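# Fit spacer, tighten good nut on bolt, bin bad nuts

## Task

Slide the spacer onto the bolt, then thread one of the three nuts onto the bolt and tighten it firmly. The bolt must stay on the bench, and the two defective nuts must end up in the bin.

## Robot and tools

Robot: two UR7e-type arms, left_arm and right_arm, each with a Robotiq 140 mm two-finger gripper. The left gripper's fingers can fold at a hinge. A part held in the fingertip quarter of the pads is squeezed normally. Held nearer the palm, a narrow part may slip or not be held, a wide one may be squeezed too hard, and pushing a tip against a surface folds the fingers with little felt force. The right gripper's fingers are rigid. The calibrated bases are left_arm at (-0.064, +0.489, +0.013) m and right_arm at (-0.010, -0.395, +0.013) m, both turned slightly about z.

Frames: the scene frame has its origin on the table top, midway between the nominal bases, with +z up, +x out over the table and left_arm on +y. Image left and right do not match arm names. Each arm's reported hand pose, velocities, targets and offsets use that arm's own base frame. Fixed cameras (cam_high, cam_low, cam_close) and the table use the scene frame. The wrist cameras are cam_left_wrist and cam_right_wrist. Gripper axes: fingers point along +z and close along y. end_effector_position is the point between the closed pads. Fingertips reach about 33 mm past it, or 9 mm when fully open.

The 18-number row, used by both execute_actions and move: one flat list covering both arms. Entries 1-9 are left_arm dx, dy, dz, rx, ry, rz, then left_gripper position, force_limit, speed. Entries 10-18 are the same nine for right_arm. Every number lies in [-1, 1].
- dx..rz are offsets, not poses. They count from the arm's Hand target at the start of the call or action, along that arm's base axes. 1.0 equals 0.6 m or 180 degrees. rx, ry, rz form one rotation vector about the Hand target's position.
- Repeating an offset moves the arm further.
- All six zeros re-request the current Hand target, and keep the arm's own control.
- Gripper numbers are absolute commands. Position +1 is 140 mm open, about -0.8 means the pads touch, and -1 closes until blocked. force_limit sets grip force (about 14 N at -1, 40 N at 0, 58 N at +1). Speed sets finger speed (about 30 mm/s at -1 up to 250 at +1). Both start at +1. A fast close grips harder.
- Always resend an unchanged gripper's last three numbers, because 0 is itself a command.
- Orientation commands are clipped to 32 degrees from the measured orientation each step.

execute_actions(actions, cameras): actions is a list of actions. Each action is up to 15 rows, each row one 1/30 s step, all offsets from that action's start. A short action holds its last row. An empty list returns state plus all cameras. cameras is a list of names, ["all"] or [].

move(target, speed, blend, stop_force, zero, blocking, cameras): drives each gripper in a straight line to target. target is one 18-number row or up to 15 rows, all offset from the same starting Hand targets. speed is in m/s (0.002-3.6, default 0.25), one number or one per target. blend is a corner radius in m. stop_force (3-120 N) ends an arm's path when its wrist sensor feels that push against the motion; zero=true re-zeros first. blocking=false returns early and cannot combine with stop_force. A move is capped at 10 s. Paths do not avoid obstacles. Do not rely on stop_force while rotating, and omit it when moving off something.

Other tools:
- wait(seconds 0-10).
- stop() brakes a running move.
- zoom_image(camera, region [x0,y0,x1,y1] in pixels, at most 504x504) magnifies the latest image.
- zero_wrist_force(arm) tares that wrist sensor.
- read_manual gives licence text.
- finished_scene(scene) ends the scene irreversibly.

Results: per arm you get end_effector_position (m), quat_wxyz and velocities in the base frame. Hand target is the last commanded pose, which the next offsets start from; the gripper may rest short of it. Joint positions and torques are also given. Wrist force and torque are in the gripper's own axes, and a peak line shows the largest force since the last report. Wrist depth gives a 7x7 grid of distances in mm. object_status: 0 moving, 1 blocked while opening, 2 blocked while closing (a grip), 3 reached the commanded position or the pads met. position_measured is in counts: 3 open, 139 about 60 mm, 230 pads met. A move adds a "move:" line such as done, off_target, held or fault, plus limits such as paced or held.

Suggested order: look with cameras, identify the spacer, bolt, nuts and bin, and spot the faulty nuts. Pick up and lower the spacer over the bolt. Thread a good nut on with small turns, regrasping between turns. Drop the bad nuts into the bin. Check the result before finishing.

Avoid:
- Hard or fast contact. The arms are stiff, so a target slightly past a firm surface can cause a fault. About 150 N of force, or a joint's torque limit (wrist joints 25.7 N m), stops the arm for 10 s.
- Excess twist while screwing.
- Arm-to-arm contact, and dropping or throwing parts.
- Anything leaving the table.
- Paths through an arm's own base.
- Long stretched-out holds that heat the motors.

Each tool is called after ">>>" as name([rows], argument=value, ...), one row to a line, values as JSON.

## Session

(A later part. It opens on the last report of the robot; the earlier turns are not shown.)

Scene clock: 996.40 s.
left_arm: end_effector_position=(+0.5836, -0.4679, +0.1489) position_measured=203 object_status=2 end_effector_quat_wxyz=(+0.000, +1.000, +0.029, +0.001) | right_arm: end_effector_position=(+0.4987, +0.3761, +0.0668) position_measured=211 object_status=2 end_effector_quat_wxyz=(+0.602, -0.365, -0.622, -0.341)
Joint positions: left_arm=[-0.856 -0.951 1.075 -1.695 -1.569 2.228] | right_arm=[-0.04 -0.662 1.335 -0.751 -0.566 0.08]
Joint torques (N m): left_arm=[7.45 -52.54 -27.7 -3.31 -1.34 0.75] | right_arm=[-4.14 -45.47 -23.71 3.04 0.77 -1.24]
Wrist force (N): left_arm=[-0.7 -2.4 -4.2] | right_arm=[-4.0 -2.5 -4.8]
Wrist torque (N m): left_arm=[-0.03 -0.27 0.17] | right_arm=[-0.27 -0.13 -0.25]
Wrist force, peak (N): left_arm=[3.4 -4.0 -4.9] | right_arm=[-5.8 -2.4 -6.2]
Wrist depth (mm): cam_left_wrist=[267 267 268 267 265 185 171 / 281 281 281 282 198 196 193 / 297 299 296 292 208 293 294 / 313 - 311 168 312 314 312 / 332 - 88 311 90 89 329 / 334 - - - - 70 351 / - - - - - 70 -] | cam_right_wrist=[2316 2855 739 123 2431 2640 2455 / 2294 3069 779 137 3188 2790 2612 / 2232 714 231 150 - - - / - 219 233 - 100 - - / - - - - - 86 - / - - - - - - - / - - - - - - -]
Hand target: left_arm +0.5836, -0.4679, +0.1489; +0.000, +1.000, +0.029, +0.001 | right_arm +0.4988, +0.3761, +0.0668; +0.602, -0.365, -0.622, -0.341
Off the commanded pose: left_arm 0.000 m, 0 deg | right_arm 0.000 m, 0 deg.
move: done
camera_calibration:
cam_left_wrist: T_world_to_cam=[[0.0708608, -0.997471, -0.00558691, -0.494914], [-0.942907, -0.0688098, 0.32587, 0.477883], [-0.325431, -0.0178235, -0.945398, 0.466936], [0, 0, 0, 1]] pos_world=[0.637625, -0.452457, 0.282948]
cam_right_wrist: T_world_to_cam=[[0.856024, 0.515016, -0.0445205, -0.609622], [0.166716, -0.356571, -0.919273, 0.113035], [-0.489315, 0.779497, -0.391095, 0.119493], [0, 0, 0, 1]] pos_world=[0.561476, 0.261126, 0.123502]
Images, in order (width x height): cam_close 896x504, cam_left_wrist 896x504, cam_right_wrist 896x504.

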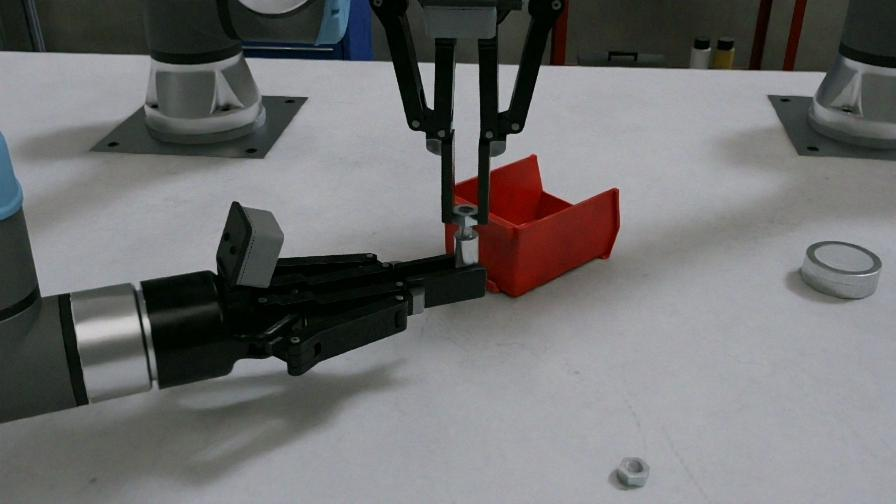

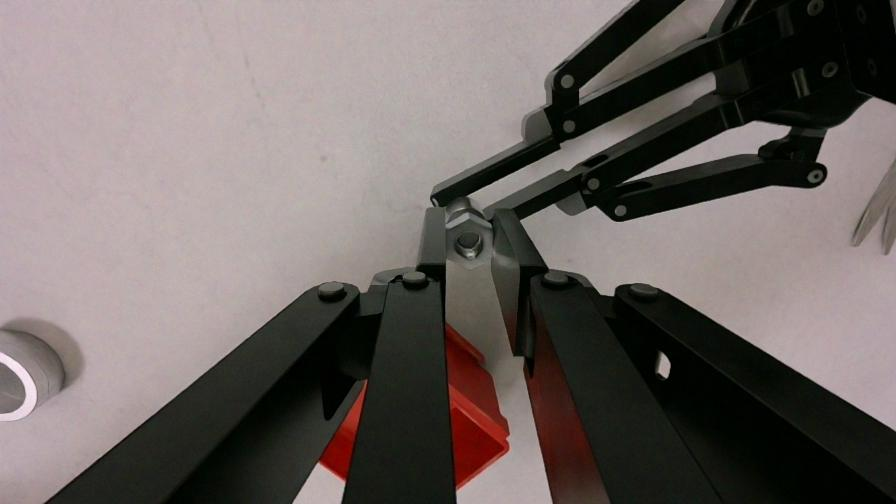

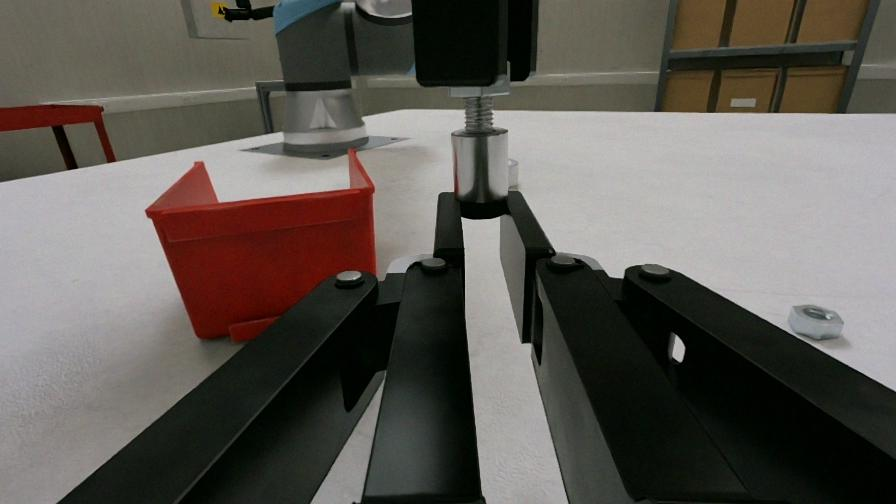

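>>> move(target=[0, 0, -0.0005, 0, 0, -0.5556, -1, -0.1, -1, 0, 0, 0, 0, 0, 0, -1, 1, 0.4], speed=0.4)

>>> move(target=[0, 0, -0.0005, 0, 0, -0.5556, -1, -0.1, -1, 0, 0, 0, 0, 0, 0, -1, 1, 0.4], speed=0.4, cameras=["cam_left_wrist", "cam_right_wrist", "cam_close"])

>>> zoom_image(camera="cam_left_wrist", region=[445, 220, 495, 265])

>>> zoom_image(camera="cam_right_wrist", region=[420, 20, 540, 160])

Scene clock: 1002.47 s.
left_arm: end_effector_position=(+0.5836, -0.4679, +0.1486) position_measured=203 object_status=2 end_effector_quat_wxyz=(+0.000, -0.665, +0.747, -0.001) | right_arm: end_effector_position=(+0.4988, +0.3761, +0.0668) position_measured=211 object_status=2 end_effector_quat_wxyz=(+0.602, -0.365, -0.622, -0.341)
Joint positions: left_arm=[-0.855 -0.951 1.077 -1.698 -1.571 3.975] | right_arm=[-0.04 -0.662 1.335 -0.751 -0.566 0.08]
Joint torques (N m): left_arm=[5.42 -40.04 -36.15 -2.21 -0.23 0.74] | right_arm=[-0.74 -50.9 -20.68 2.43 0.87 -1.14]
Wrist force (N): left_arm=[0.1 2.2 -1.7] | right_arm=[-1.0 -0.5 -4.5]
Wrist torque (N m): left_arm=[-0.24 -0.31 0.18] | right_arm=[-0.27 -0.17 -0.15]
Wrist force, peak (N): left_arm=[-1.3 -2.3 -6.0] | right_arm=[-6.1 -2.1 -5.1]
Wrist depth (mm): cam_left_wrist=[268 185 184 262 268 268 269 / 281 279 197 278 281 277 277 / 297 297 295 217 293 282 264 / 311 312 313 169 310 309 304 / 332 328 93 324 90 89 336 / 348 - - - - 70 353 / - - - - - 70 -] | cam_right_wrist=[- - 742 137 135 2612 2338 / 1980 3897 792 143 3610 2855 - / - - - 149 - - - / - - 234 - 102 - - / - - - - - 86 - / - - - - - - - / - - - - - - -]
Hand target: left_arm +0.5836, -0.4679, +0.1486; +0.000, -0.665, +0.747, -0.001 | right_arm +0.4988, +0.3761, +0.0668; +0.602, -0.365, -0.622, -0.341
Off the commanded pose: left_arm 0.000 m, 0 deg | right_arm 0.000 m, 0 deg.
move: done

Scene clock: 1005.20 s.
left_arm: end_effector_position=(+0.5836, -0.4679, +0.1483) position_measured=203 object_status=2 end_effector_quat_wxyz=(-0.001, +0.145, +0.989, +0.000) | right_arm: end_effector_position=(+0.4988, +0.3761, +0.0668) position_measured=211 object_status=2 end_effector_quat_wxyz=(+0.602, -0.365, -0.622, -0.341)
Joint positions: left_arm=[-0.854 -0.949 1.073 -1.694 -1.572 5.72] | right_arm=[-0.04 -0.662 1.335 -0.751 -0.566 0.08]
Joint torques (N m): left_arm=[8.27 -41.99 -36.07 -2.98 -1.62 0.83] | right_arm=[0.09 -54.02 -18.84 1.46 -0.79 -1.17]
Wrist force (N): left_arm=[4.1 1.7 -1.0] | right_arm=[-0.3 -1.7 -6.4]
Wrist torque (N m): left_arm=[-0.27 -0.27 0.15] | right_arm=[-0.28 -0.03 -0.12]
Wrist force, peak (N): left_arm=[3.6 3.7 -2.2] | right_arm=[-1.5 -1.5 -7.3]
Wrist depth (mm): cam_left_wrist=[272 267 265 268 268 267 269 / 280 281 283 282 280 282 282 / 292 295 289 292 297 297 298 / 311 313 307 169 309 312 315 / 332 326 83 141 90 89 333 / 343 - - - - 70 351 / - - - - - 70 -] | cam_right_wrist=[2584 2557 733 127 - 2192 2407 / 2338 3363 802 137 - 3069 2531 / 735 - - 150 - - - / - - - 129 100 - - / - - - - - 86 - / - - - - - - - / - - - - - - -]
Hand target: left_arm +0.5836, -0.4679, +0.1483; -0.001, +0.145, +0.989, +0.000 | right_arm +0.4988, +0.3761, +0.0668; +0.602, -0.365, -0.622, -0.341
Off the commanded pose: left_arm 0.000 m, 0 deg | right_arm 0.000 m, 0 deg.
move: done
camera_calibration:
cam_left_wrist: T_world_to_cam=[[0.27477, 0.961494, -0.00556182, 0.302586], [0.909522, -0.258033, 0.325866, -0.69156], [0.311883, -0.0945968, -0.945399, 0.058503], [0, 0, 0, 1]] pos_world=[0.527601, -0.463845, 0.282348]
cam_right_wrist: T_world_to_cam=[[0.856049, 0.514976, -0.0445003, -0.609628], [0.166699, -0.356543, -0.919287, 0.113039], [-0.489277, 0.779536, -0.391064, 0.119458], [0, 0, 0, 1]] pos_world=[0.561476, 0.261125, 0.123503]
Images, in order (width x height): cam_close 896x504, cam_left_wrist 896x504, cam_right_wrist 896x504.

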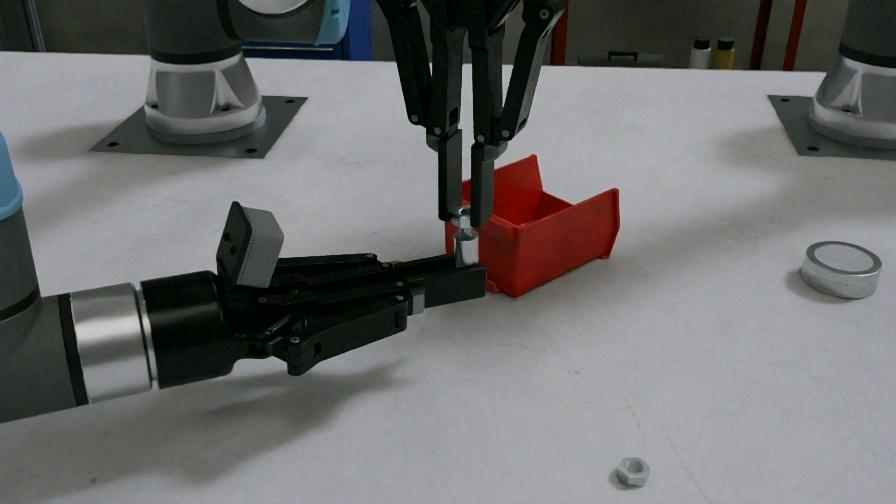

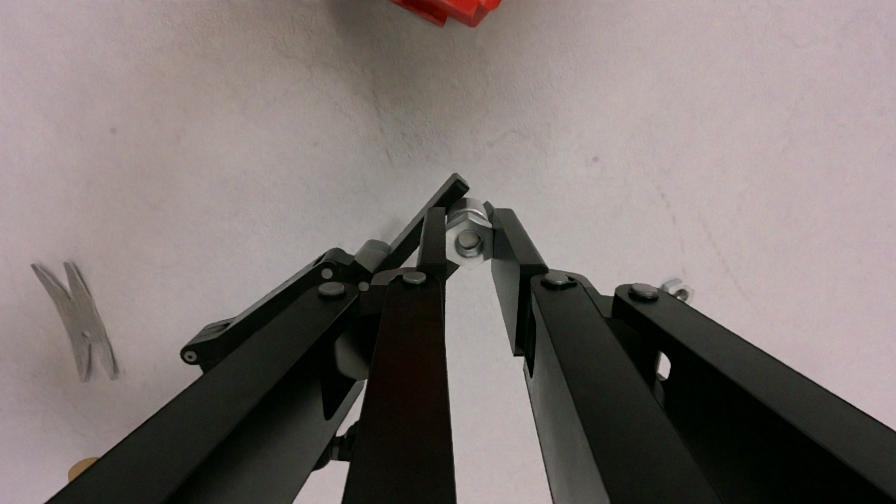

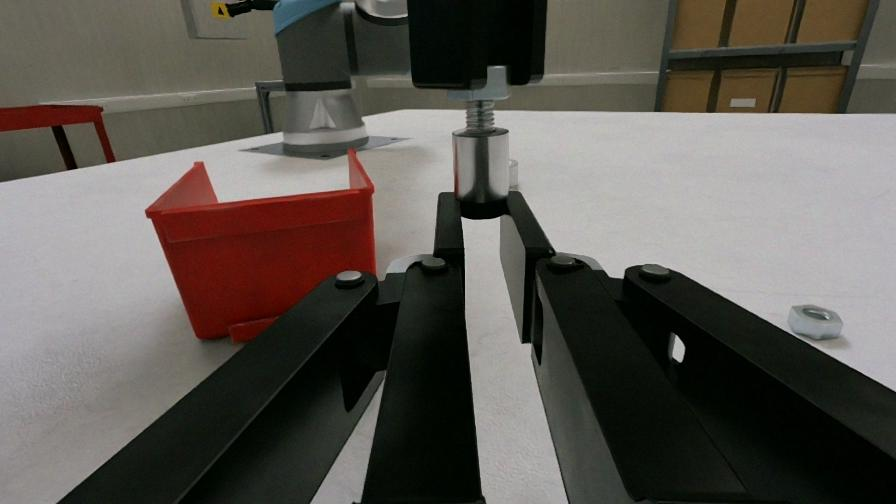

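Scaled by 10.080 from the camera's 896x504 image, which has a finer 1280x720 frame.

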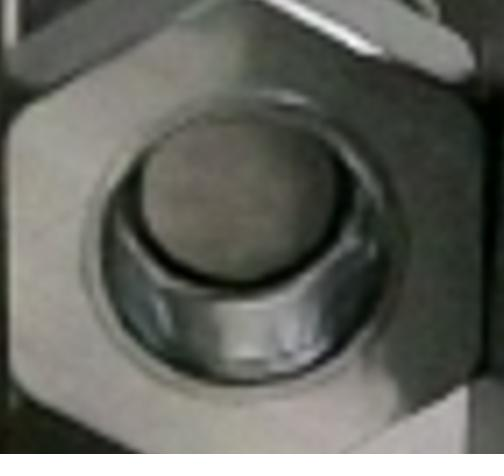

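Scaled by 3.600 from the camera's 896x504 image, which has a finer 1280x720 frame.

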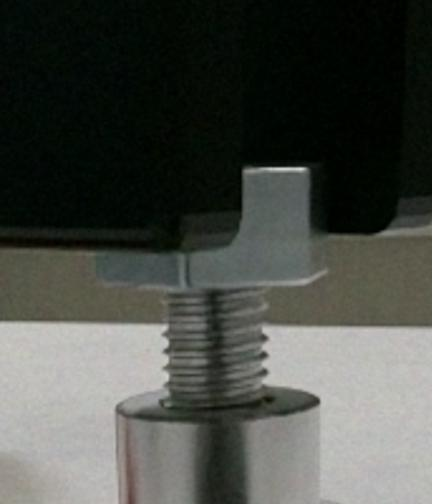

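>>> move(target=[0, 0, 0.004, 0, 0, 0, -1, -0.1, -1, 0, 0, 0, 0, 0, 0, -1, 1, 0.4], speed=0.006, stop_force=5, cameras=["cam_right_wrist"])

>>> zoom_image(camera="cam_right_wrist", region=[420, 20, 540, 160])

Scene clock: 1009.47 s.
left_arm: end_effector_position=(+0.5836, -0.4678, +0.1486) position_measured=203 object_status=2 end_effector_quat_wxyz=(-0.001, +0.145, +0.989, +0.000) | right_arm: end_effector_position=(+0.4988, +0.3761, +0.0668) position_measured=211 object_status=2 end_effector_quat_wxyz=(+0.602, -0.365, -0.622, -0.341)
Joint positions: left_arm=[-0.854 -0.949 1.072 -1.693 -1.572 5.721] | right_arm=[-0.04 -0.662 1.335 -0.751 -0.566 0.08]
Joint torques (N m): left_arm=[7.32 -55.97 -15.59 -5.59 -1 0.79] | right_arm=[1.38 -40.3 -16.63 -0.19 -2.68 -1.24]
Wrist force (N): left_arm=[3.3 0.9 3.4] | right_arm=[5.1 -1.5 -6.1]
Wrist torque (N m): left_arm=[-0.26 -0.22 0.13] | right_arm=[-0.26 -0.11 -0.13]
Wrist force, peak (N): left_arm=[3.5 0.8 6.8] | right_arm=[8.9 -1.6 -5.9]
Wrist depth (mm): cam_left_wrist=[266 268 267 267 268 264 269 / 278 280 280 283 283 277 277 / 294 294 297 293 296 298 296 / 313 314 305 169 312 318 315 / 330 327 88 326 90 89 339 / - - - - - 70 352 / - - - - - 70 -] | cam_right_wrist=[- 3108 735 127 3318 2612 2531 / 2135 2273 779 137 2584 3031 2790 / 646 - - 149 - 505 - / - 215 - - 100 - - / 267 234 - - - 86 - / 219 - - - - - - / - - - - - - -]
Hand target: left_arm +0.5836, -0.4678, +0.1486; -0.001, +0.145, +0.989, +0.000 (not the last commanded pose) | right_arm +0.4988, +0.3761, +0.0668; +0.602, -0.365, -0.622, -0.341
Off the commanded pose: left_arm 0.002 m, 0 deg | right_arm 0.000 m, 0 deg.
move: contact (left_arm)
camera_calibration:
cam_right_wrist: T_world_to_cam=[[0.856034, 0.515007, -0.0444211, -0.609638], [0.166774, -0.3565, -0.91929, 0.112987], [-0.489277, 0.779536, -0.391065, 0.119458], [0, 0, 0, 1]] pos_world=[0.561476, 0.261126, 0.123503]
Images, in order (width x height): cam_right_wrist 896x504.

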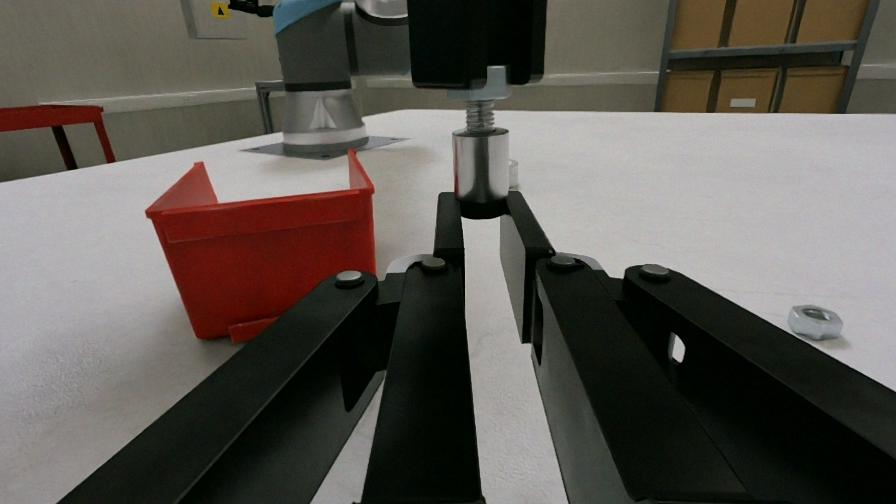

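Scaled by 3.600 from the camera's 896x504 image, which has a finer 1280x720 frame.

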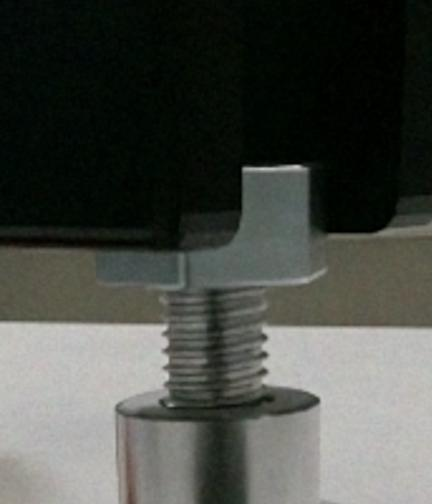

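>>> move([
  [0, 0, -0.0005, 0, 0, 0, -1, -0.1, -1, 0, 0, 0, 0, 0, 0, -1, 1, 0.4],
  [0, 0, -0.0005, 0, 0, 0, -0.5, -0.1, -1, 0, 0, 0, 0, 0, 0, -1, 1, 0.4],
], speed=0.02, cameras=["cam_left_wrist", "cam_right_wrist", "cam_close"])

>>> zoom_image(camera="cam_left_wrist", region=[435, 200, 505, 275])

>>> zoom_image(camera="cam_right_wrist", region=[420, 50, 540, 190])

>>> zoom_image(camera="cam_close", region=[430, 190, 510, 270])

Scene clock: 1020.07 s.
left_arm: end_effector_position=(+0.5836, -0.4679, +0.1483) position_measured=192 object_status=0 end_effector_quat_wxyz=(-0.001, +0.145, +0.989, +0.000) | right_arm: end_effector_position=(+0.4987, +0.3761, +0.0668) position_measured=211 object_status=2 end_effector_quat_wxyz=(+0.602, -0.365, -0.622, -0.341)
Joint positions: left_arm=[-0.854 -0.949 1.073 -1.693 -1.572 5.721] | right_arm=[-0.04 -0.662 1.335 -0.751 -0.566 0.08]
Joint torques (N m): left_arm=[6.41 -42.33 -14.26 -2.13 -1.03 0.78] | right_arm=[5.44 -44.44 -14.7 1.18 -1.72 -1.03]
Wrist force (N): left_arm=[0.4 -0.4 -1.1] | right_arm=[-0.2 -2.4 -2.8]
Wrist torque (N m): left_arm=[-0.15 -0.23 0.16] | right_arm=[-0.26 -0.26 -0.25]
Wrist force, peak (N): left_arm=[3.7 0.9 4.4] | right_arm=[6.1 -1.9 -6.1]
Wrist depth (mm): cam_left_wrist=[267 266 266 270 268 268 266 / 276 273 281 278 280 283 287 / 296 300 296 296 297 297 298 / 312 314 304 169 311 315 316 / 332 327 88 327 89 85 334 / 346 - - 355 - 68 350 / - - - 379 - 69 -] | cam_right_wrist=[- 2855 739 127 3458 2407 2407 / 2173 3148 777 136 - 2584 2294 / - - - 150 - - 550 / - 234 229 - 99 348 - / - - - - - 86 - / - - - - - - - / - - - - - - -]
Hand target: left_arm +0.5836, -0.4678, +0.1483; -0.001, +0.145, +0.989, +0.000 | right_arm +0.4988, +0.3761, +0.0668; +0.602, -0.365, -0.622, -0.341
Off the commanded pose: left_arm 0.000 m, 0 deg | right_arm 0.000 m, 0 deg.
move: done
camera_calibration:
cam_left_wrist: T_world_to_cam=[[0.274901, 0.961458, -0.0053687, 0.302445], [0.909543, -0.258239, 0.325645, -0.691603], [0.311708, -0.0944031, -0.945477, 0.0587077], [0, 0, 0, 1]] pos_world=[0.527601, -0.463845, 0.282348]
cam_right_wrist: T_world_to_cam=[[0.856034, 0.515007, -0.0444211, -0.609638], [0.166774, -0.3565, -0.91929, 0.112987], [-0.489277, 0.779536, -0.391065, 0.119458], [0, 0, 0, 1]] pos_world=[0.561476, 0.261126, 0.123503]
Images, in order (width x height): cam_close 896x504, cam_left_wrist 896x504, cam_right_wrist 896x504.

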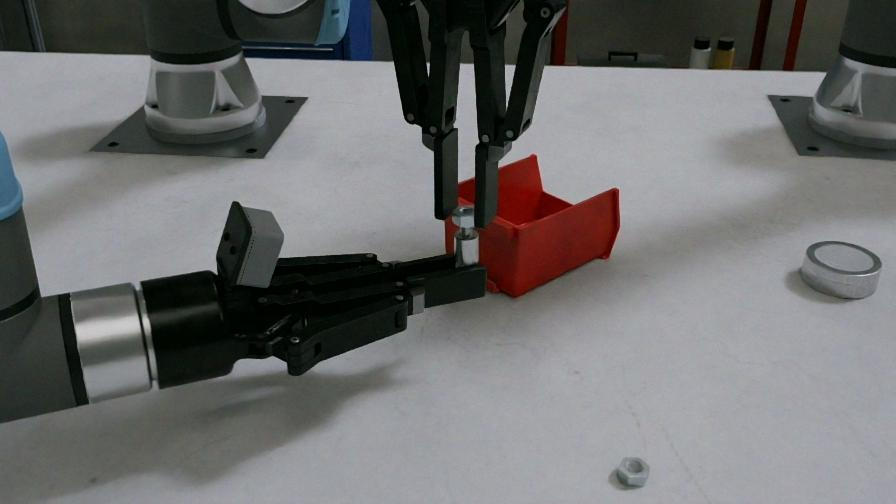

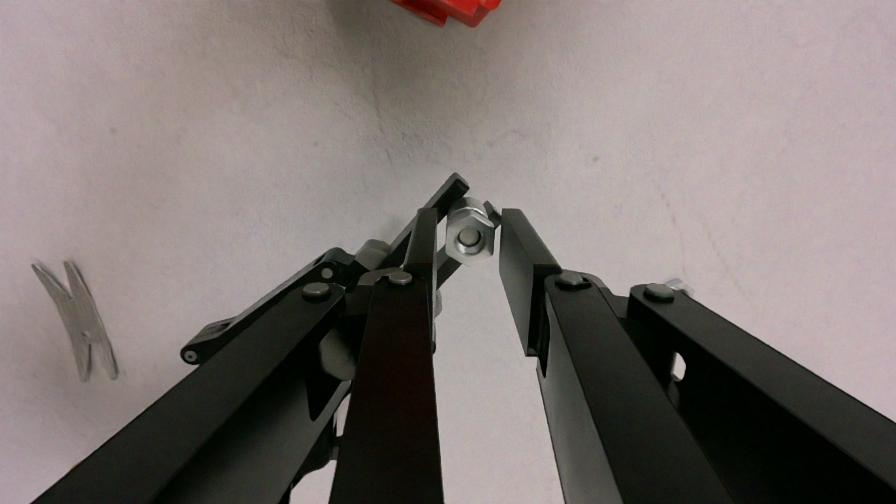

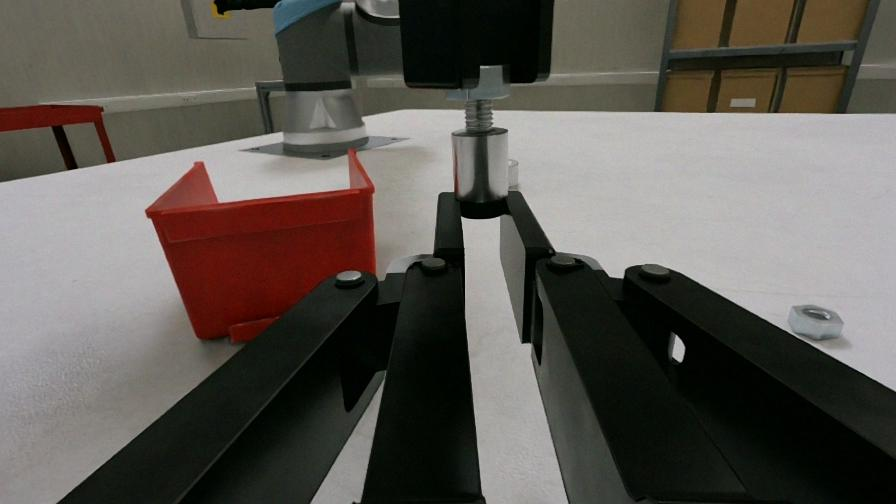

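Scaled by 6.720 from the camera's 896x504 image, which has a finer 1280x720 frame.

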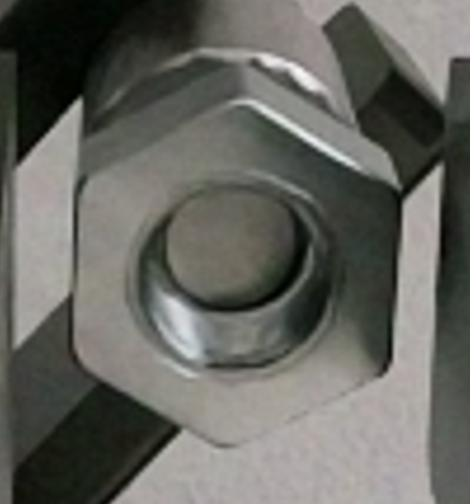

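Scaled by 3.600 from the camera's 896x504 image, which has a finer 1280x720 frame.

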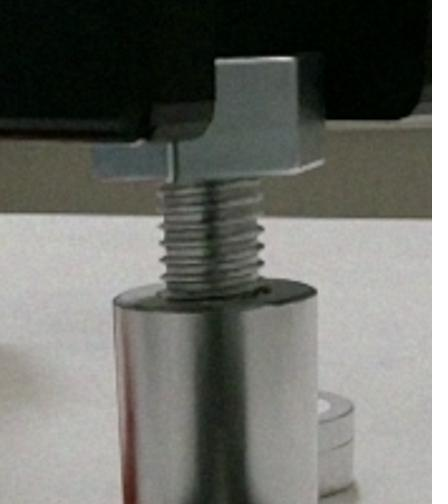

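Scaled by 6.300 from the camera's 896x504 image, which has a finer 1280x720 frame.

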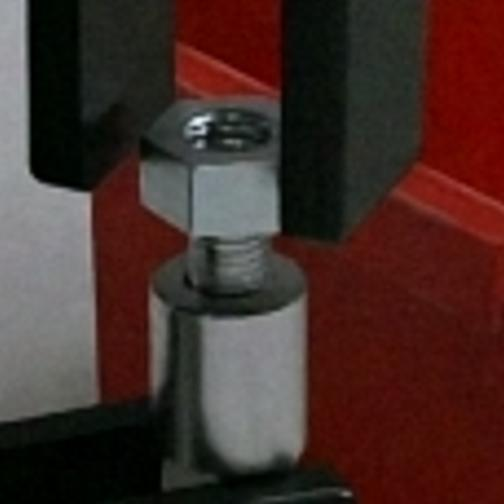

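>>> move([
  [-0.0015, 0.0005, 0, 0, 0, 0.6111, -0.5, -0.1, -1, 0, 0, 0, 0, 0, 0, -1, 1, 0.4],
  [-0.0015, 0.0005, 0, 0, 0, -0.7778, -0.5, -0.1, -1, 0, 0, 0, 0, 0, 0, -1, 1, 0.4],
  [-0.0015, 0.0005, 0, 0, 0, -0.1667, -0.5, -0.1, -1, 0, 0, 0, 0, 0, 0, -1, 1, 0.4],
  [-0.0015, 0.0005, 0, 0, 0, 0.4444, -0.5, -0.1, -1, 0, 0, 0, 0, 0, 0, -1, 1, 0.4],
  [-0.0015, 0.0005, 0, 0, 0, -0.9444, -0.5, -0.1, -1, 0, 0, 0, 0, 0, 0, -1, 1, 0.4],
  [-0.0015, 0.0005, 0, 0, 0, -0.3333, -0.5, -0.1, -1, 0, 0, 0, 0, 0, 0, -1, 1, 0.4],
], speed=1.2, blend=[0.02, 0.02, 0.02, 0.02, 0.02, 0], cameras=["cam_left_wrist", "cam_right_wrist"])

>>> zoom_image(camera="cam_left_wrist", region=[435, 200, 505, 275])

Scene clock: 1030.47 s.
left_arm: end_effector_position=(+0.5827, -0.4676, +0.1483) position_measured=192 object_status=3 end_effector_quat_wxyz=(-0.001, +0.621, +0.784, +0.000) | right_arm: end_effector_position=(+0.4988, +0.3761, +0.0668) position_measured=211 object_status=2 end_effector_quat_wxyz=(+0.602, -0.365, -0.622, -0.341)
Joint positions: left_arm=[-0.856 -0.951 1.076 -1.694 -1.57 -5.8] | right_arm=[-0.04 -0.662 1.335 -0.751 -0.566 0.08]
Joint torques (N m): left_arm=[-5.57 -49.39 -27.47 -1.72 0.35 -0.88] | right_arm=[8.34 -55.52 -11.24 2.84 2.37 -0.94]
Wrist force (N): left_arm=[0.3 -0.4 -1.2] | right_arm=[-0.4 -2.4 -2.8]
Wrist torque (N m): left_arm=[-0.14 -0.21 -0.02] | right_arm=[-0.27 -0.20 -0.25]
Wrist force, peak (N): left_arm=[0.6 -0.3 -1.5] | right_arm=[-0.3 -2.7 -3.0]
Wrist depth (mm): cam_left_wrist=[238 264 263 268 268 268 267 / 231 273 278 280 281 278 282 / 296 242 294 294 296 299 296 / 313 312 305 167 311 311 314 / 332 328 88 112 89 85 333 / - - - - - 68 349 / - - - - - 69 -] | cam_right_wrist=[2338 2923 755 138 123 3720 - / 2135 2173 789 139 4092 2790 2557 / - - 458 150 - - - / - - 237 - 101 - 321 / - - - - - 86 - / - - - - - - - / - - - - - - -]
Hand target: left_arm +0.5827, -0.4675, +0.1483; -0.001, +0.621, +0.784, +0.000 | right_arm +0.4988, +0.3761, +0.0668; +0.602, -0.365, -0.622, -0.341
Off the commanded pose: left_arm 0.000 m, 0 deg | right_arm 0.000 m, 0 deg.
move: done
camera_calibration:
cam_left_wrist: T_world_to_cam=[[0.970138, 0.242495, -0.00538482, -0.438796], [0.230992, -0.916892, 0.325502, -0.603256], [0.0739951, -0.317025, -0.945526, 0.0934403], [0, 0, 0, 1]] pos_world=[0.558126, -0.417092, 0.282348]
cam_right_wrist: T_world_to_cam=[[0.856049, 0.514976, -0.0445003, -0.609628], [0.166699, -0.356543, -0.919287, 0.113039], [-0.489277, 0.779536, -0.391064, 0.119458], [0, 0, 0, 1]] pos_world=[0.561476, 0.261125, 0.123503]
Images, in order (width x height): cam_left_wrist 896x504, cam_right_wrist 896x504.

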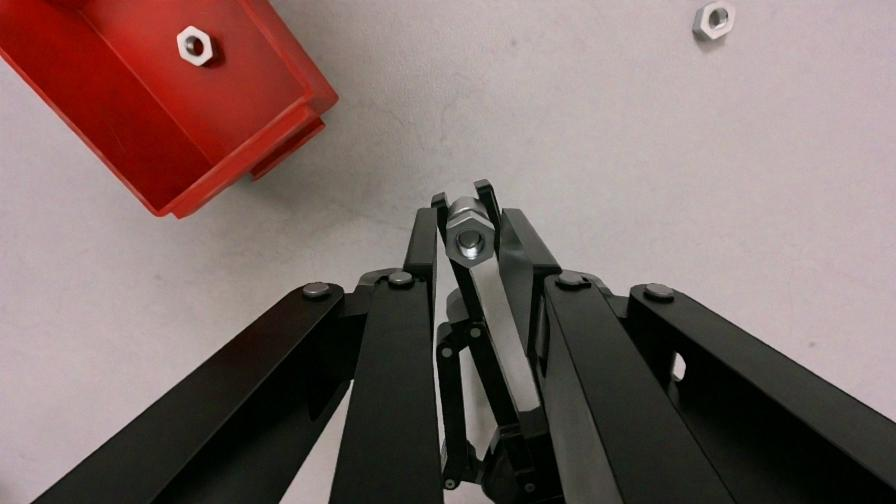

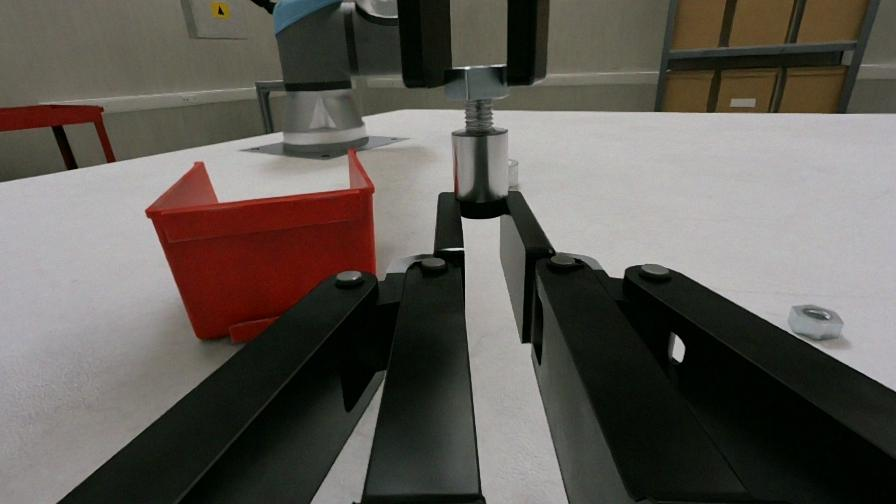

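Scaled by 6.720 from the camera's 896x504 image, which has a finer 1280x720 frame.

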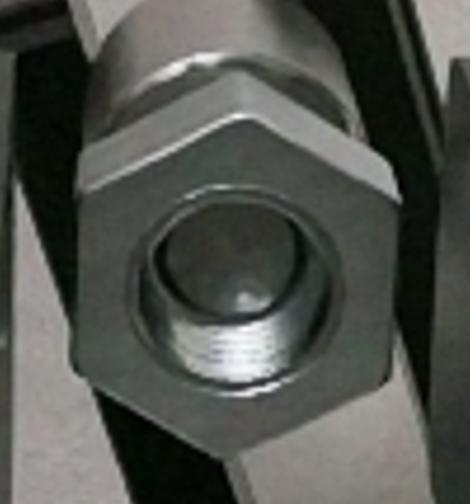

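>>> move([
  [0, 0, 0, 0, 0, 0, -1, -0.1, -1, 0, 0, 0, 0, 0, 0, -1, 1, 0.4],
], speed=0.05)

>>> move([
  [0, 0, -0.00076, 0, 0, -0.6111, -1, -0.1, -1, 0, 0, 0, 0, 0, 0, -1, 1, 0.4],
  [0, 0, -0.00153, 0, 0, 0.7778, -1, -0.1, -1, 0, 0, 0, 0, 0, 0, -1, 1, 0.4],
], speed=0.7, blend=[0.001, 0])

>>> move([
  [0, 0, -0.00076, 0, 0, -0.6111, -1, -0.1, -1, 0, 0, 0, 0, 0, 0, -1, 1, 0.4],
  [0, 0, -0.00153, 0, 0, 0.7778, -1, -0.1, -1, 0, 0, 0, 0, 0, 0, -1, 1, 0.4],
], speed=0.7, blend=[0.001, 0])

>>> move([
  [0, 0, -0.00076, 0, 0, -0.6111, -1, -0.1, -1, 0, 0, 0, 0, 0, 0, -1, 1, 0.4],
  [0, 0, -0.00153, 0, 0, 0.7778, -1, -0.1, -1, 0, 0, 0, 0, 0, 0, -1, 1, 0.4],
], speed=0.7, blend=[0.001, 0], cameras=["cam_left_wrist", "cam_right_wrist", "cam_close"])

>>> zoom_image(camera="cam_right_wrist", region=[420, 50, 540, 190])

>>> zoom_image(camera="cam_left_wrist", region=[435, 200, 505, 275])

Scene clock: 1035.13 s.
left_arm: end_effector_position=(+0.5827, -0.4675, +0.1483) position_measured=203 object_status=0 end_effector_quat_wxyz=(-0.001, +0.621, +0.784, +0.000) | right_arm: end_effector_position=(+0.4988, +0.3761, +0.0668) position_measured=211 object_status=2 end_effector_quat_wxyz=(+0.602, -0.365, -0.622, -0.341)
Joint positions: left_arm=[-0.856 -0.951 1.076 -1.694 -1.57 -5.8] | right_arm=[-0.04 -0.662 1.335 -0.751 -0.566 0.08]
Joint torques (N m): left_arm=[4.25 -63.88 -17.89 -3.21 -0.83 -0.74] | right_arm=[8.62 -55.28 -8.73 2.73 2.41 -0.99]
Wrist force (N): left_arm=[0.6 0.7 -3.1] | right_arm=[-2.3 -3.5 -2.6]
Wrist torque (N m): left_arm=[-0.18 -0.25 -0.02] | right_arm=[-0.25 -0.25 -0.30]
Wrist force, peak (N): left_arm=[0.6 0.7 -3.1] | right_arm=[-2.3 -3.5 -2.6]
Wrist depth (mm): cam_left_wrist=[250 262 265 268 267 267 267 / 281 268 280 282 280 282 282 / 296 233 297 294 296 298 294 / 314 313 314 168 308 314 314 / 331 - 88 95 89 86 335 / 348 - - - - 70 349 / - - - - - 70 -] | cam_right_wrist=[- 2822 742 132 3148 2612 2407 / 1766 - 782 140 3410 2455 2728 / - - - 150 482 - - / - 226 237 - 110 - - / - - - - - 86 - / - - - - - - - / - - - - - - -]
Hand target: left_arm +0.5827, -0.4675, +0.1483; -0.001, +0.621, +0.784, +0.000 | right_arm +0.4988, +0.3761, +0.0668; +0.602, -0.365, -0.622, -0.341
Off the commanded pose: left_arm 0.000 m, 0 deg | right_arm 0.000 m, 0 deg.
move: done

Scene clock: 1039.20 s.
left_arm: end_effector_position=(+0.5827, -0.4675, +0.1474) position_measured=203 object_status=2 end_effector_quat_wxyz=(-0.001, -0.525, +0.851, -0.001) | right_arm: end_effector_position=(+0.4987, +0.3761, +0.0668) position_measured=211 object_status=2 end_effector_quat_wxyz=(+0.602, -0.365, -0.622, -0.341)
Joint positions: left_arm=[-0.855 -0.953 1.082 -1.701 -1.572 -1.96] | right_arm=[-0.04 -0.662 1.335 -0.751 -0.566 0.08]
Joint torques (N m): left_arm=[1.91 -40.04 -32.27 -1.32 -1.31 0.71] | right_arm=[7.65 -54.92 -8.69 0.85 2.7 -0.86]
Wrist force (N): left_arm=[-2.5 -2.3 -3.0] | right_arm=[-2.3 -5.7 -2.4]
Wrist torque (N m): left_arm=[0.02 -0.32 0.16] | right_arm=[-0.22 -0.25 -0.31]
Wrist force, peak (N): left_arm=[-1.4 -4.3 -5.3] | right_arm=[-5.1 -4.5 -6.2]
Wrist depth (mm): cam_left_wrist=[177 179 196 266 266 237 227 / 277 191 192 279 277 273 274 / 293 200 207 222 295 289 289 / 312 312 315 169 309 311 311 / 332 327 88 140 89 89 339 / 349 - - - - 70 - / - - - - - 70 -] | cam_right_wrist=[3410 3507 735 124 132 2232 2531 / 2154 - 808 142 3960 2822 2557 / - 248 - 151 - - - / - - 235 - 101 - - / - - - - - 86 - / - - - - - - - / - - - - - - -]
Hand target: left_arm +0.5827, -0.4675, +0.1474; -0.001, -0.525, +0.851, -0.001 | right_arm +0.4988, +0.3761, +0.0668; +0.602, -0.365, -0.622, -0.341
Off the commanded pose: left_arm 0.000 m, 0 deg | right_arm 0.000 m, 0 deg.
move: done; blend cut to 0 m at target 1

Scene clock: 1042.60 s.
left_arm: end_effector_position=(+0.5826, -0.4675, +0.1465) position_measured=203 object_status=2 end_effector_quat_wxyz=(+0.000, +0.979, +0.202, +0.001) | right_arm: end_effector_position=(+0.4988, +0.3761, +0.0668) position_measured=211 object_status=2 end_effector_quat_wxyz=(+0.602, -0.365, -0.622, -0.341)
Joint positions: left_arm=[-0.856 -0.952 1.083 -1.702 -1.569 1.878] | right_arm=[-0.04 -0.662 1.335 -0.751 -0.566 0.08]
Joint torques (N m): left_arm=[6.6 -39.1 -34.99 -2.31 -0.9 0.7] | right_arm=[7.61 -53.9 -8.85 1.53 2.44 -1.04]
Wrist force (N): left_arm=[1.7 -0.7 -2.2] | right_arm=[-1.4 -3.7 -3.1]
Wrist torque (N m): left_arm=[-0.08 -0.20 0.17] | right_arm=[-0.22 -0.26 -0.27]
Wrist force, peak (N): left_arm=[1.8 1.2 -4.4] | right_arm=[-2.4 -5.6 -2.4]
Wrist depth (mm): cam_left_wrist=[265 263 272 266 265 264 190 / 277 281 280 279 274 199 188 / 294 295 297 290 208 202 195 / 311 310 311 168 210 214 220 / 331 325 88 323 89 86 328 / 348 - - - - 70 347 / - - - - - 70 -] | cam_right_wrist=[- 5010 744 123 3664 2584 2531 / 1705 2759 792 130 3458 2557 2480 / - - - 152 - - - / - 217 - - 100 - - / - - - - - 86 238 / 219 - - - - - - / - - - - - - -]
Hand target: left_arm +0.5827, -0.4675, +0.1465; +0.000, +0.979, +0.202, +0.001 | right_arm +0.4988, +0.3761, +0.0668; +0.602, -0.365, -0.622, -0.341
Off the commanded pose: left_arm 0.000 m, 0 deg | right_arm 0.000 m, 0 deg.
move: done

Scene clock: 1046.00 s.
left_arm: end_effector_position=(+0.5827, -0.4675, +0.1455) position_measured=203 object_status=2 end_effector_quat_wxyz=(-0.001, +0.145, +0.989, +0.000) | right_arm: end_effector_position=(+0.4988, +0.3761, +0.0668) position_measured=211 object_status=2 end_effector_quat_wxyz=(+0.602, -0.365, -0.622, -0.341)
Joint positions: left_arm=[-0.855 -0.95 1.082 -1.701 -1.572 5.719] | right_arm=[-0.04 -0.662 1.335 -0.751 -0.566 0.08]
Joint torques (N m): left_arm=[4.12 -40.89 -32.24 -1.31 -1.79 0.69] | right_arm=[7 -53.4 -9.99 -0.37 2.32 -0.93]
Wrist force (N): left_arm=[-1.4 1.8 -3.0] | right_arm=[-2.6 -5.2 -2.6]
Wrist torque (N m): left_arm=[-0.24 -0.33 0.17] | right_arm=[-0.20 -0.23 -0.32]
Wrist force, peak (N): left_arm=[-2.1 -3.4 -2.9] | right_arm=[-2.8 -5.1 -4.8]
Wrist depth (mm): cam_left_wrist=[265 264 265 265 264 266 266 / 278 278 279 279 279 279 281 / 292 293 292 289 294 295 296 / 303 309 303 169 310 311 312 / 327 325 88 83 89 89 332 / - - - - - 70 343 / - - - - - 70 -] | cam_right_wrist=[- - 744 128 3273 2640 2455 / 2135 - 787 137 4384 3777 2759 / - - - 150 - - - / - - - - 99 - - / - - - - - 86 - / - - - - - - - / - - - - - - -]
Hand target: left_arm +0.5827, -0.4675, +0.1455; -0.001, +0.145, +0.989, +0.000 | right_arm +0.4988, +0.3761, +0.0668; +0.602, -0.365, -0.622, -0.341
Off the commanded pose: left_arm 0.000 m, 0 deg | right_arm 0.000 m, 0 deg.
move: done
camera_calibration:
cam_left_wrist: T_world_to_cam=[[0.274479, 0.961578, -0.00544788, 0.302691], [0.909709, -0.257829, 0.325505, -0.689688], [0.311594, -0.0943002, -0.945525, 0.0565849], [0, 0, 0, 1]] pos_world=[0.526702, -0.463547, 0.279648]
cam_right_wrist: T_world_to_cam=[[0.856049, 0.514976, -0.0445003, -0.609628], [0.166699, -0.356543, -0.919287, 0.113039], [-0.489277, 0.779536, -0.391064, 0.119458], [0, 0, 0, 1]] pos_world=[0.561476, 0.261125, 0.123503]
Images, in order (width x height): cam_close 896x504, cam_left_wrist 896x504, cam_right_wrist 896x504.

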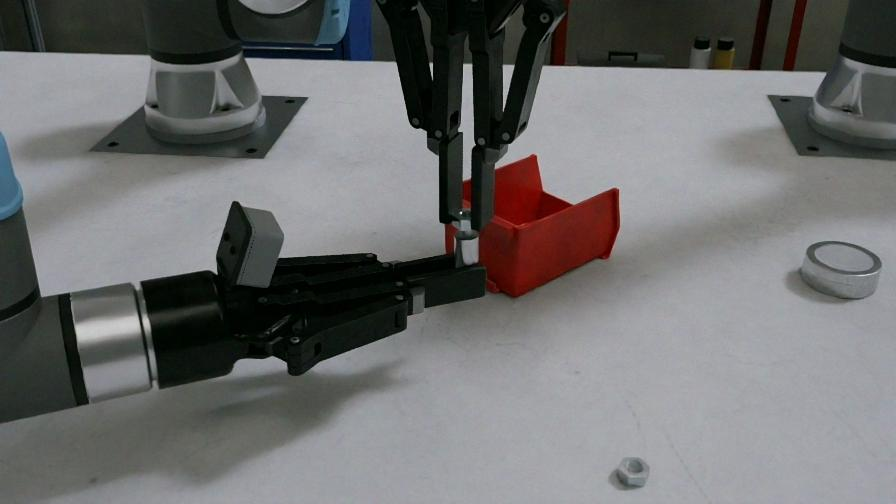

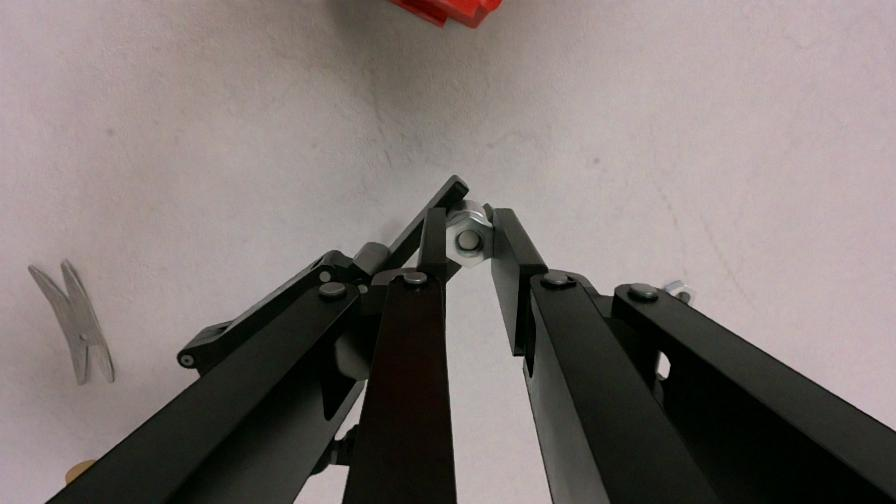

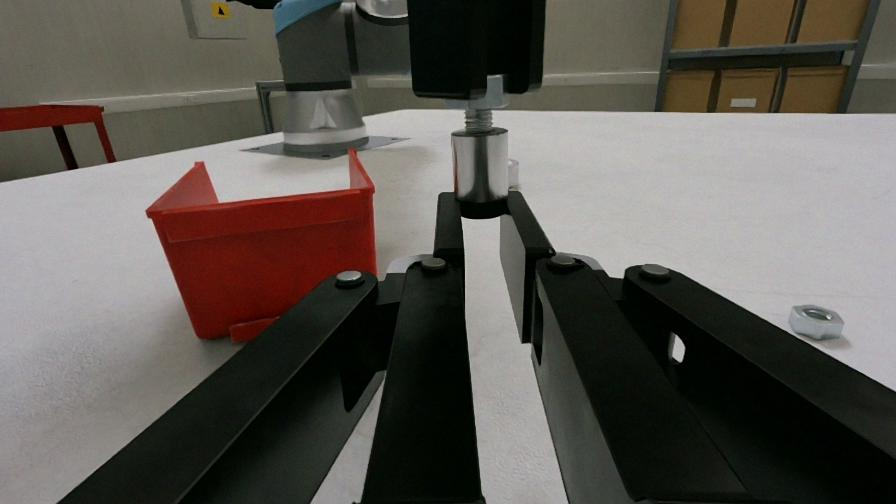

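Scaled by 3.600 from the camera's 896x504 image, which has a finer 1280x720 frame.

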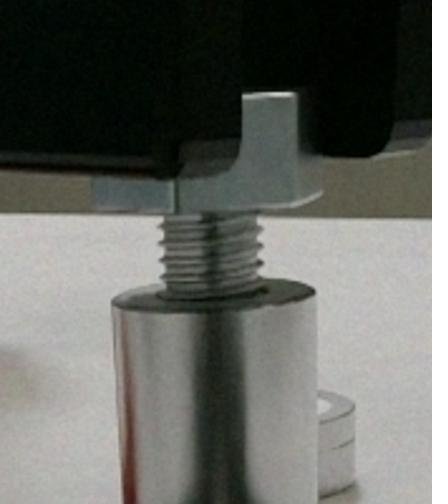

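Scaled by 6.720 from the camera's 896x504 image, which has a finer 1280x720 frame.

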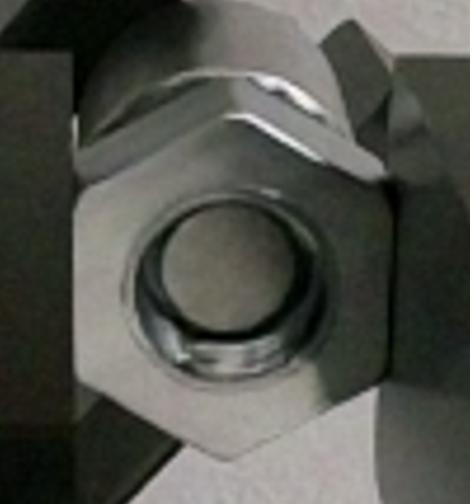

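>>> move([
  [0, 0, 0, 0, 0, 0, -0.5, -0.1, -1, 0, 0, 0, 0, 0, 0, -1, 1, 0.4],
  [0, 0, 0, 0, 0, 0.6111, -0.5, -0.1, -1, 0, 0, 0, 0, 0, 0, -1, 1, 0.4],
  [0, 0, 0, 0, 0, -0.7778, -0.5, -0.1, -1, 0, 0, 0, 0, 0, 0, -1, 1, 0.4],
  [0, 0, 0, 0, 0, -0.1667, -0.5, -0.1, -1, 0, 0, 0, 0, 0, 0, -1, 1, 0.4],
  [0, 0, 0, 0, 0, 0.4444, -0.5, -0.1, -1, 0, 0, 0, 0, 0, 0, -1, 1, 0.4],
  [0, 0, 0, 0, 0, -0.9444, -0.5, -0.1, -1, 0, 0, 0, 0, 0, 0, -1, 1, 0.4],
  [0, 0, 0, 0, 0, -0.3333, -0.5, -0.1, -1, 0, 0, 0, 0, 0, 0, -1, 1, 0.4],
], speed=1.2, blend=[0, 0.02, 0.02, 0.02, 0.02, 0.02, 0])

>>> move([
  [0, 0, 0, 0, 0, 0, -1, -0.1, -1, 0, 0, 0, 0, 0, 0, -1, 1, 0.4],
  [0, 0, -0.00076, 0, 0, -0.6111, -1, -0.1, -1, 0, 0, 0, 0, 0, 0, -1, 1, 0.4],
  [0, 0, -0.00153, 0, 0, 0.7778, -1, -0.1, -1, 0, 0, 0, 0, 0, 0, -1, 1, 0.4],
  [0, 0, -0.00229, 0, 0, 0.1667, -1, -0.1, -1, 0, 0, 0, 0, 0, 0, -1, 1, 0.4],
  [0, 0, -0.00306, 0, 0, -0.4444, -1, -0.1, -1, 0, 0, 0, 0, 0, 0, -1, 1, 0.4],
  [0, 0, -0.00382, 0, 0, 0.9444, -1, -0.1, -1, 0, 0, 0, 0, 0, 0, -1, 1, 0.4],
  [0, 0, -0.00458, 0, 0, 0.3333, -1, -0.1, -1, 0, 0, 0, 0, 0, 0, -1, 1, 0.4],
], speed=0.8, blend=[0, 0.0003, 0.0003, 0.0003, 0.0003, 0.0003, 0], cameras=["cam_left_wrist", "cam_right_wrist"])

>>> zoom_image(camera="cam_right_wrist", region=[420, 50, 540, 190])

Scene clock: 1062.23 s.
left_arm: end_effector_position=(+0.5827, -0.4676, +0.1455) position_measured=192 object_status=3 end_effector_quat_wxyz=(-0.001, +0.620, +0.784, +0.000) | right_arm: end_effector_position=(+0.4988, +0.3761, +0.0668) position_measured=211 object_status=2 end_effector_quat_wxyz=(+0.602, -0.365, -0.622, -0.341)
Joint positions: left_arm=[-0.856 -0.95 1.082 -1.7 -1.57 -5.8] | right_arm=[-0.04 -0.662 1.335 -0.751 -0.566 0.08]
Joint torques (N m): left_arm=[-6.68 -50.04 -26.96 -1.64 0.27 -0.98] | right_arm=[4.21 -49.96 -13.85 -0.39 2.52 -0.74]
Wrist force (N): left_arm=[0.3 -0.1 -1.1] | right_arm=[-0.3 -2.4 -2.7]
Wrist torque (N m): left_arm=[-0.08 -0.22 -0.03] | right_arm=[-0.26 -0.23 -0.25]
Wrist force, peak (N): left_arm=[-1.7 1.7 -3.2] | right_arm=[-2.7 -5.3 -2.9]
Wrist depth (mm): cam_left_wrist=[250 259 261 264 265 265 263 / 230 270 276 274 278 279 284 / 295 241 292 291 293 295 294 / 310 312 305 167 307 311 313 / 330 324 85 112 89 90 326 / 347 - - 240 - 68 349 / - - - - - 69 -] | cam_right_wrist=[2029 3318 737 138 125 2557 2338 / 2046 3148 797 138 3458 2923 2640 / - - - 149 - - - / - - - - 100 - - / - - - - - 86 - / - - - - - - - / - - - - - - -]
Hand target: left_arm +0.5827, -0.4675, +0.1455; -0.001, +0.620, +0.784, +0.000 | right_arm +0.4988, +0.3761, +0.0668; +0.602, -0.365, -0.622, -0.341
Off the commanded pose: left_arm 0.000 m, 0 deg | right_arm 0.000 m, 0 deg.
move: done

Scene clock: 1070.63 s.
left_arm: end_effector_position=(+0.5827, -0.4675, +0.1428) position_measured=203 object_status=2 end_effector_quat_wxyz=(-0.001, +0.145, +0.989, +0.000) | right_arm: end_effector_position=(+0.4988, +0.3761, +0.0668) position_measured=211 object_status=2 end_effector_quat_wxyz=(+0.602, -0.365, -0.622, -0.341)
Joint positions: left_arm=[-0.855 -0.949 1.088 -1.708 -1.572 5.719] | right_arm=[-0.04 -0.662 1.335 -0.751 -0.566 0.08]
Joint torques (N m): left_arm=[2.81 -39.33 -31.21 -1.48 -1.75 0.78] | right_arm=[0.43 -48.06 -15.43 -0.34 2.63 -0.68]
Wrist force (N): left_arm=[-1.7 2.3 -3.8] | right_arm=[-3.6 -5.6 -2.9]
Wrist torque (N m): left_arm=[-0.26 -0.29 0.18] | right_arm=[-0.17 -0.23 -0.35]
Wrist force, peak (N): left_arm=[0.0 -5.7 -4.1] | right_arm=[-4.0 -5.5 -6.8]
Wrist depth (mm): cam_left_wrist=[261 261 260 261 258 263 263 / 275 276 276 275 284 277 277 / 292 286 291 287 290 292 292 / 306 306 219 168 304 309 308 / 325 - 88 319 89 89 330 / 342 - - - - 70 341 / - - - - - 70 -] | cam_right_wrist=[2407 2480 739 128 - 2728 2316 / 2316 - 789 134 3363 2728 - / - 245 - 150 - - - / - 217 - - 99 - - / - - - - - 87 - / - - - - - - - / - - - - - - -]
Hand target: left_arm +0.5827, -0.4675, +0.1428; -0.001, +0.145, +0.989, +0.000 | right_arm +0.4988, +0.3761, +0.0668; +0.602, -0.365, -0.622, -0.341
Off the commanded pose: left_arm 0.000 m, 0 deg | right_arm 0.000 m, 0 deg.
move: done
camera_calibration:
cam_left_wrist: T_world_to_cam=[[0.274479, 0.961578, -0.00544788, 0.302676], [0.909709, -0.257829, 0.325505, -0.688777], [0.311594, -0.0943002, -0.945525, 0.0539374], [0, 0, 0, 1]] pos_world=[0.526702, -0.463547, 0.276848]
cam_right_wrist: T_world_to_cam=[[0.856049, 0.514976, -0.0445003, -0.609628], [0.166699, -0.356543, -0.919287, 0.113039], [-0.489277, 0.779536, -0.391064, 0.119458], [0, 0, 0, 1]] pos_world=[0.561476, 0.261125, 0.123503]
Images, in order (width x height): cam_left_wrist 896x504, cam_right_wrist 896x504.

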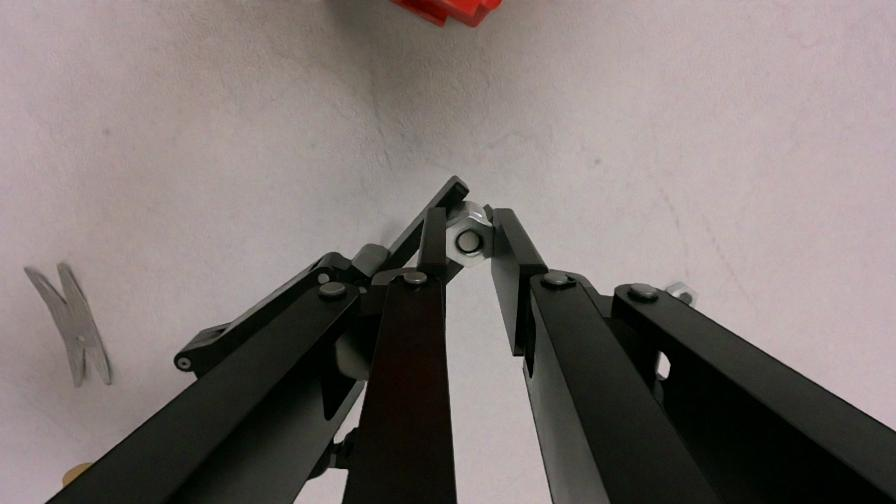

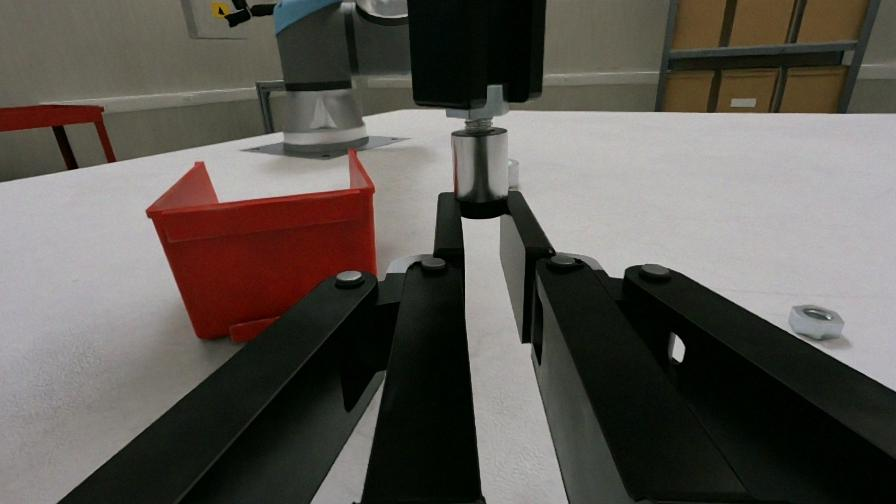

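Scaled by 3.600 from the camera's 896x504 image, which has a finer 1280x720 frame.

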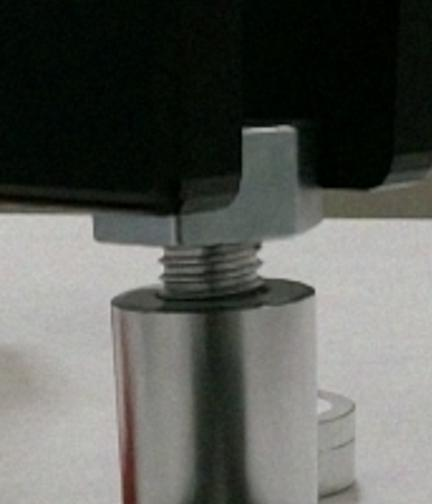

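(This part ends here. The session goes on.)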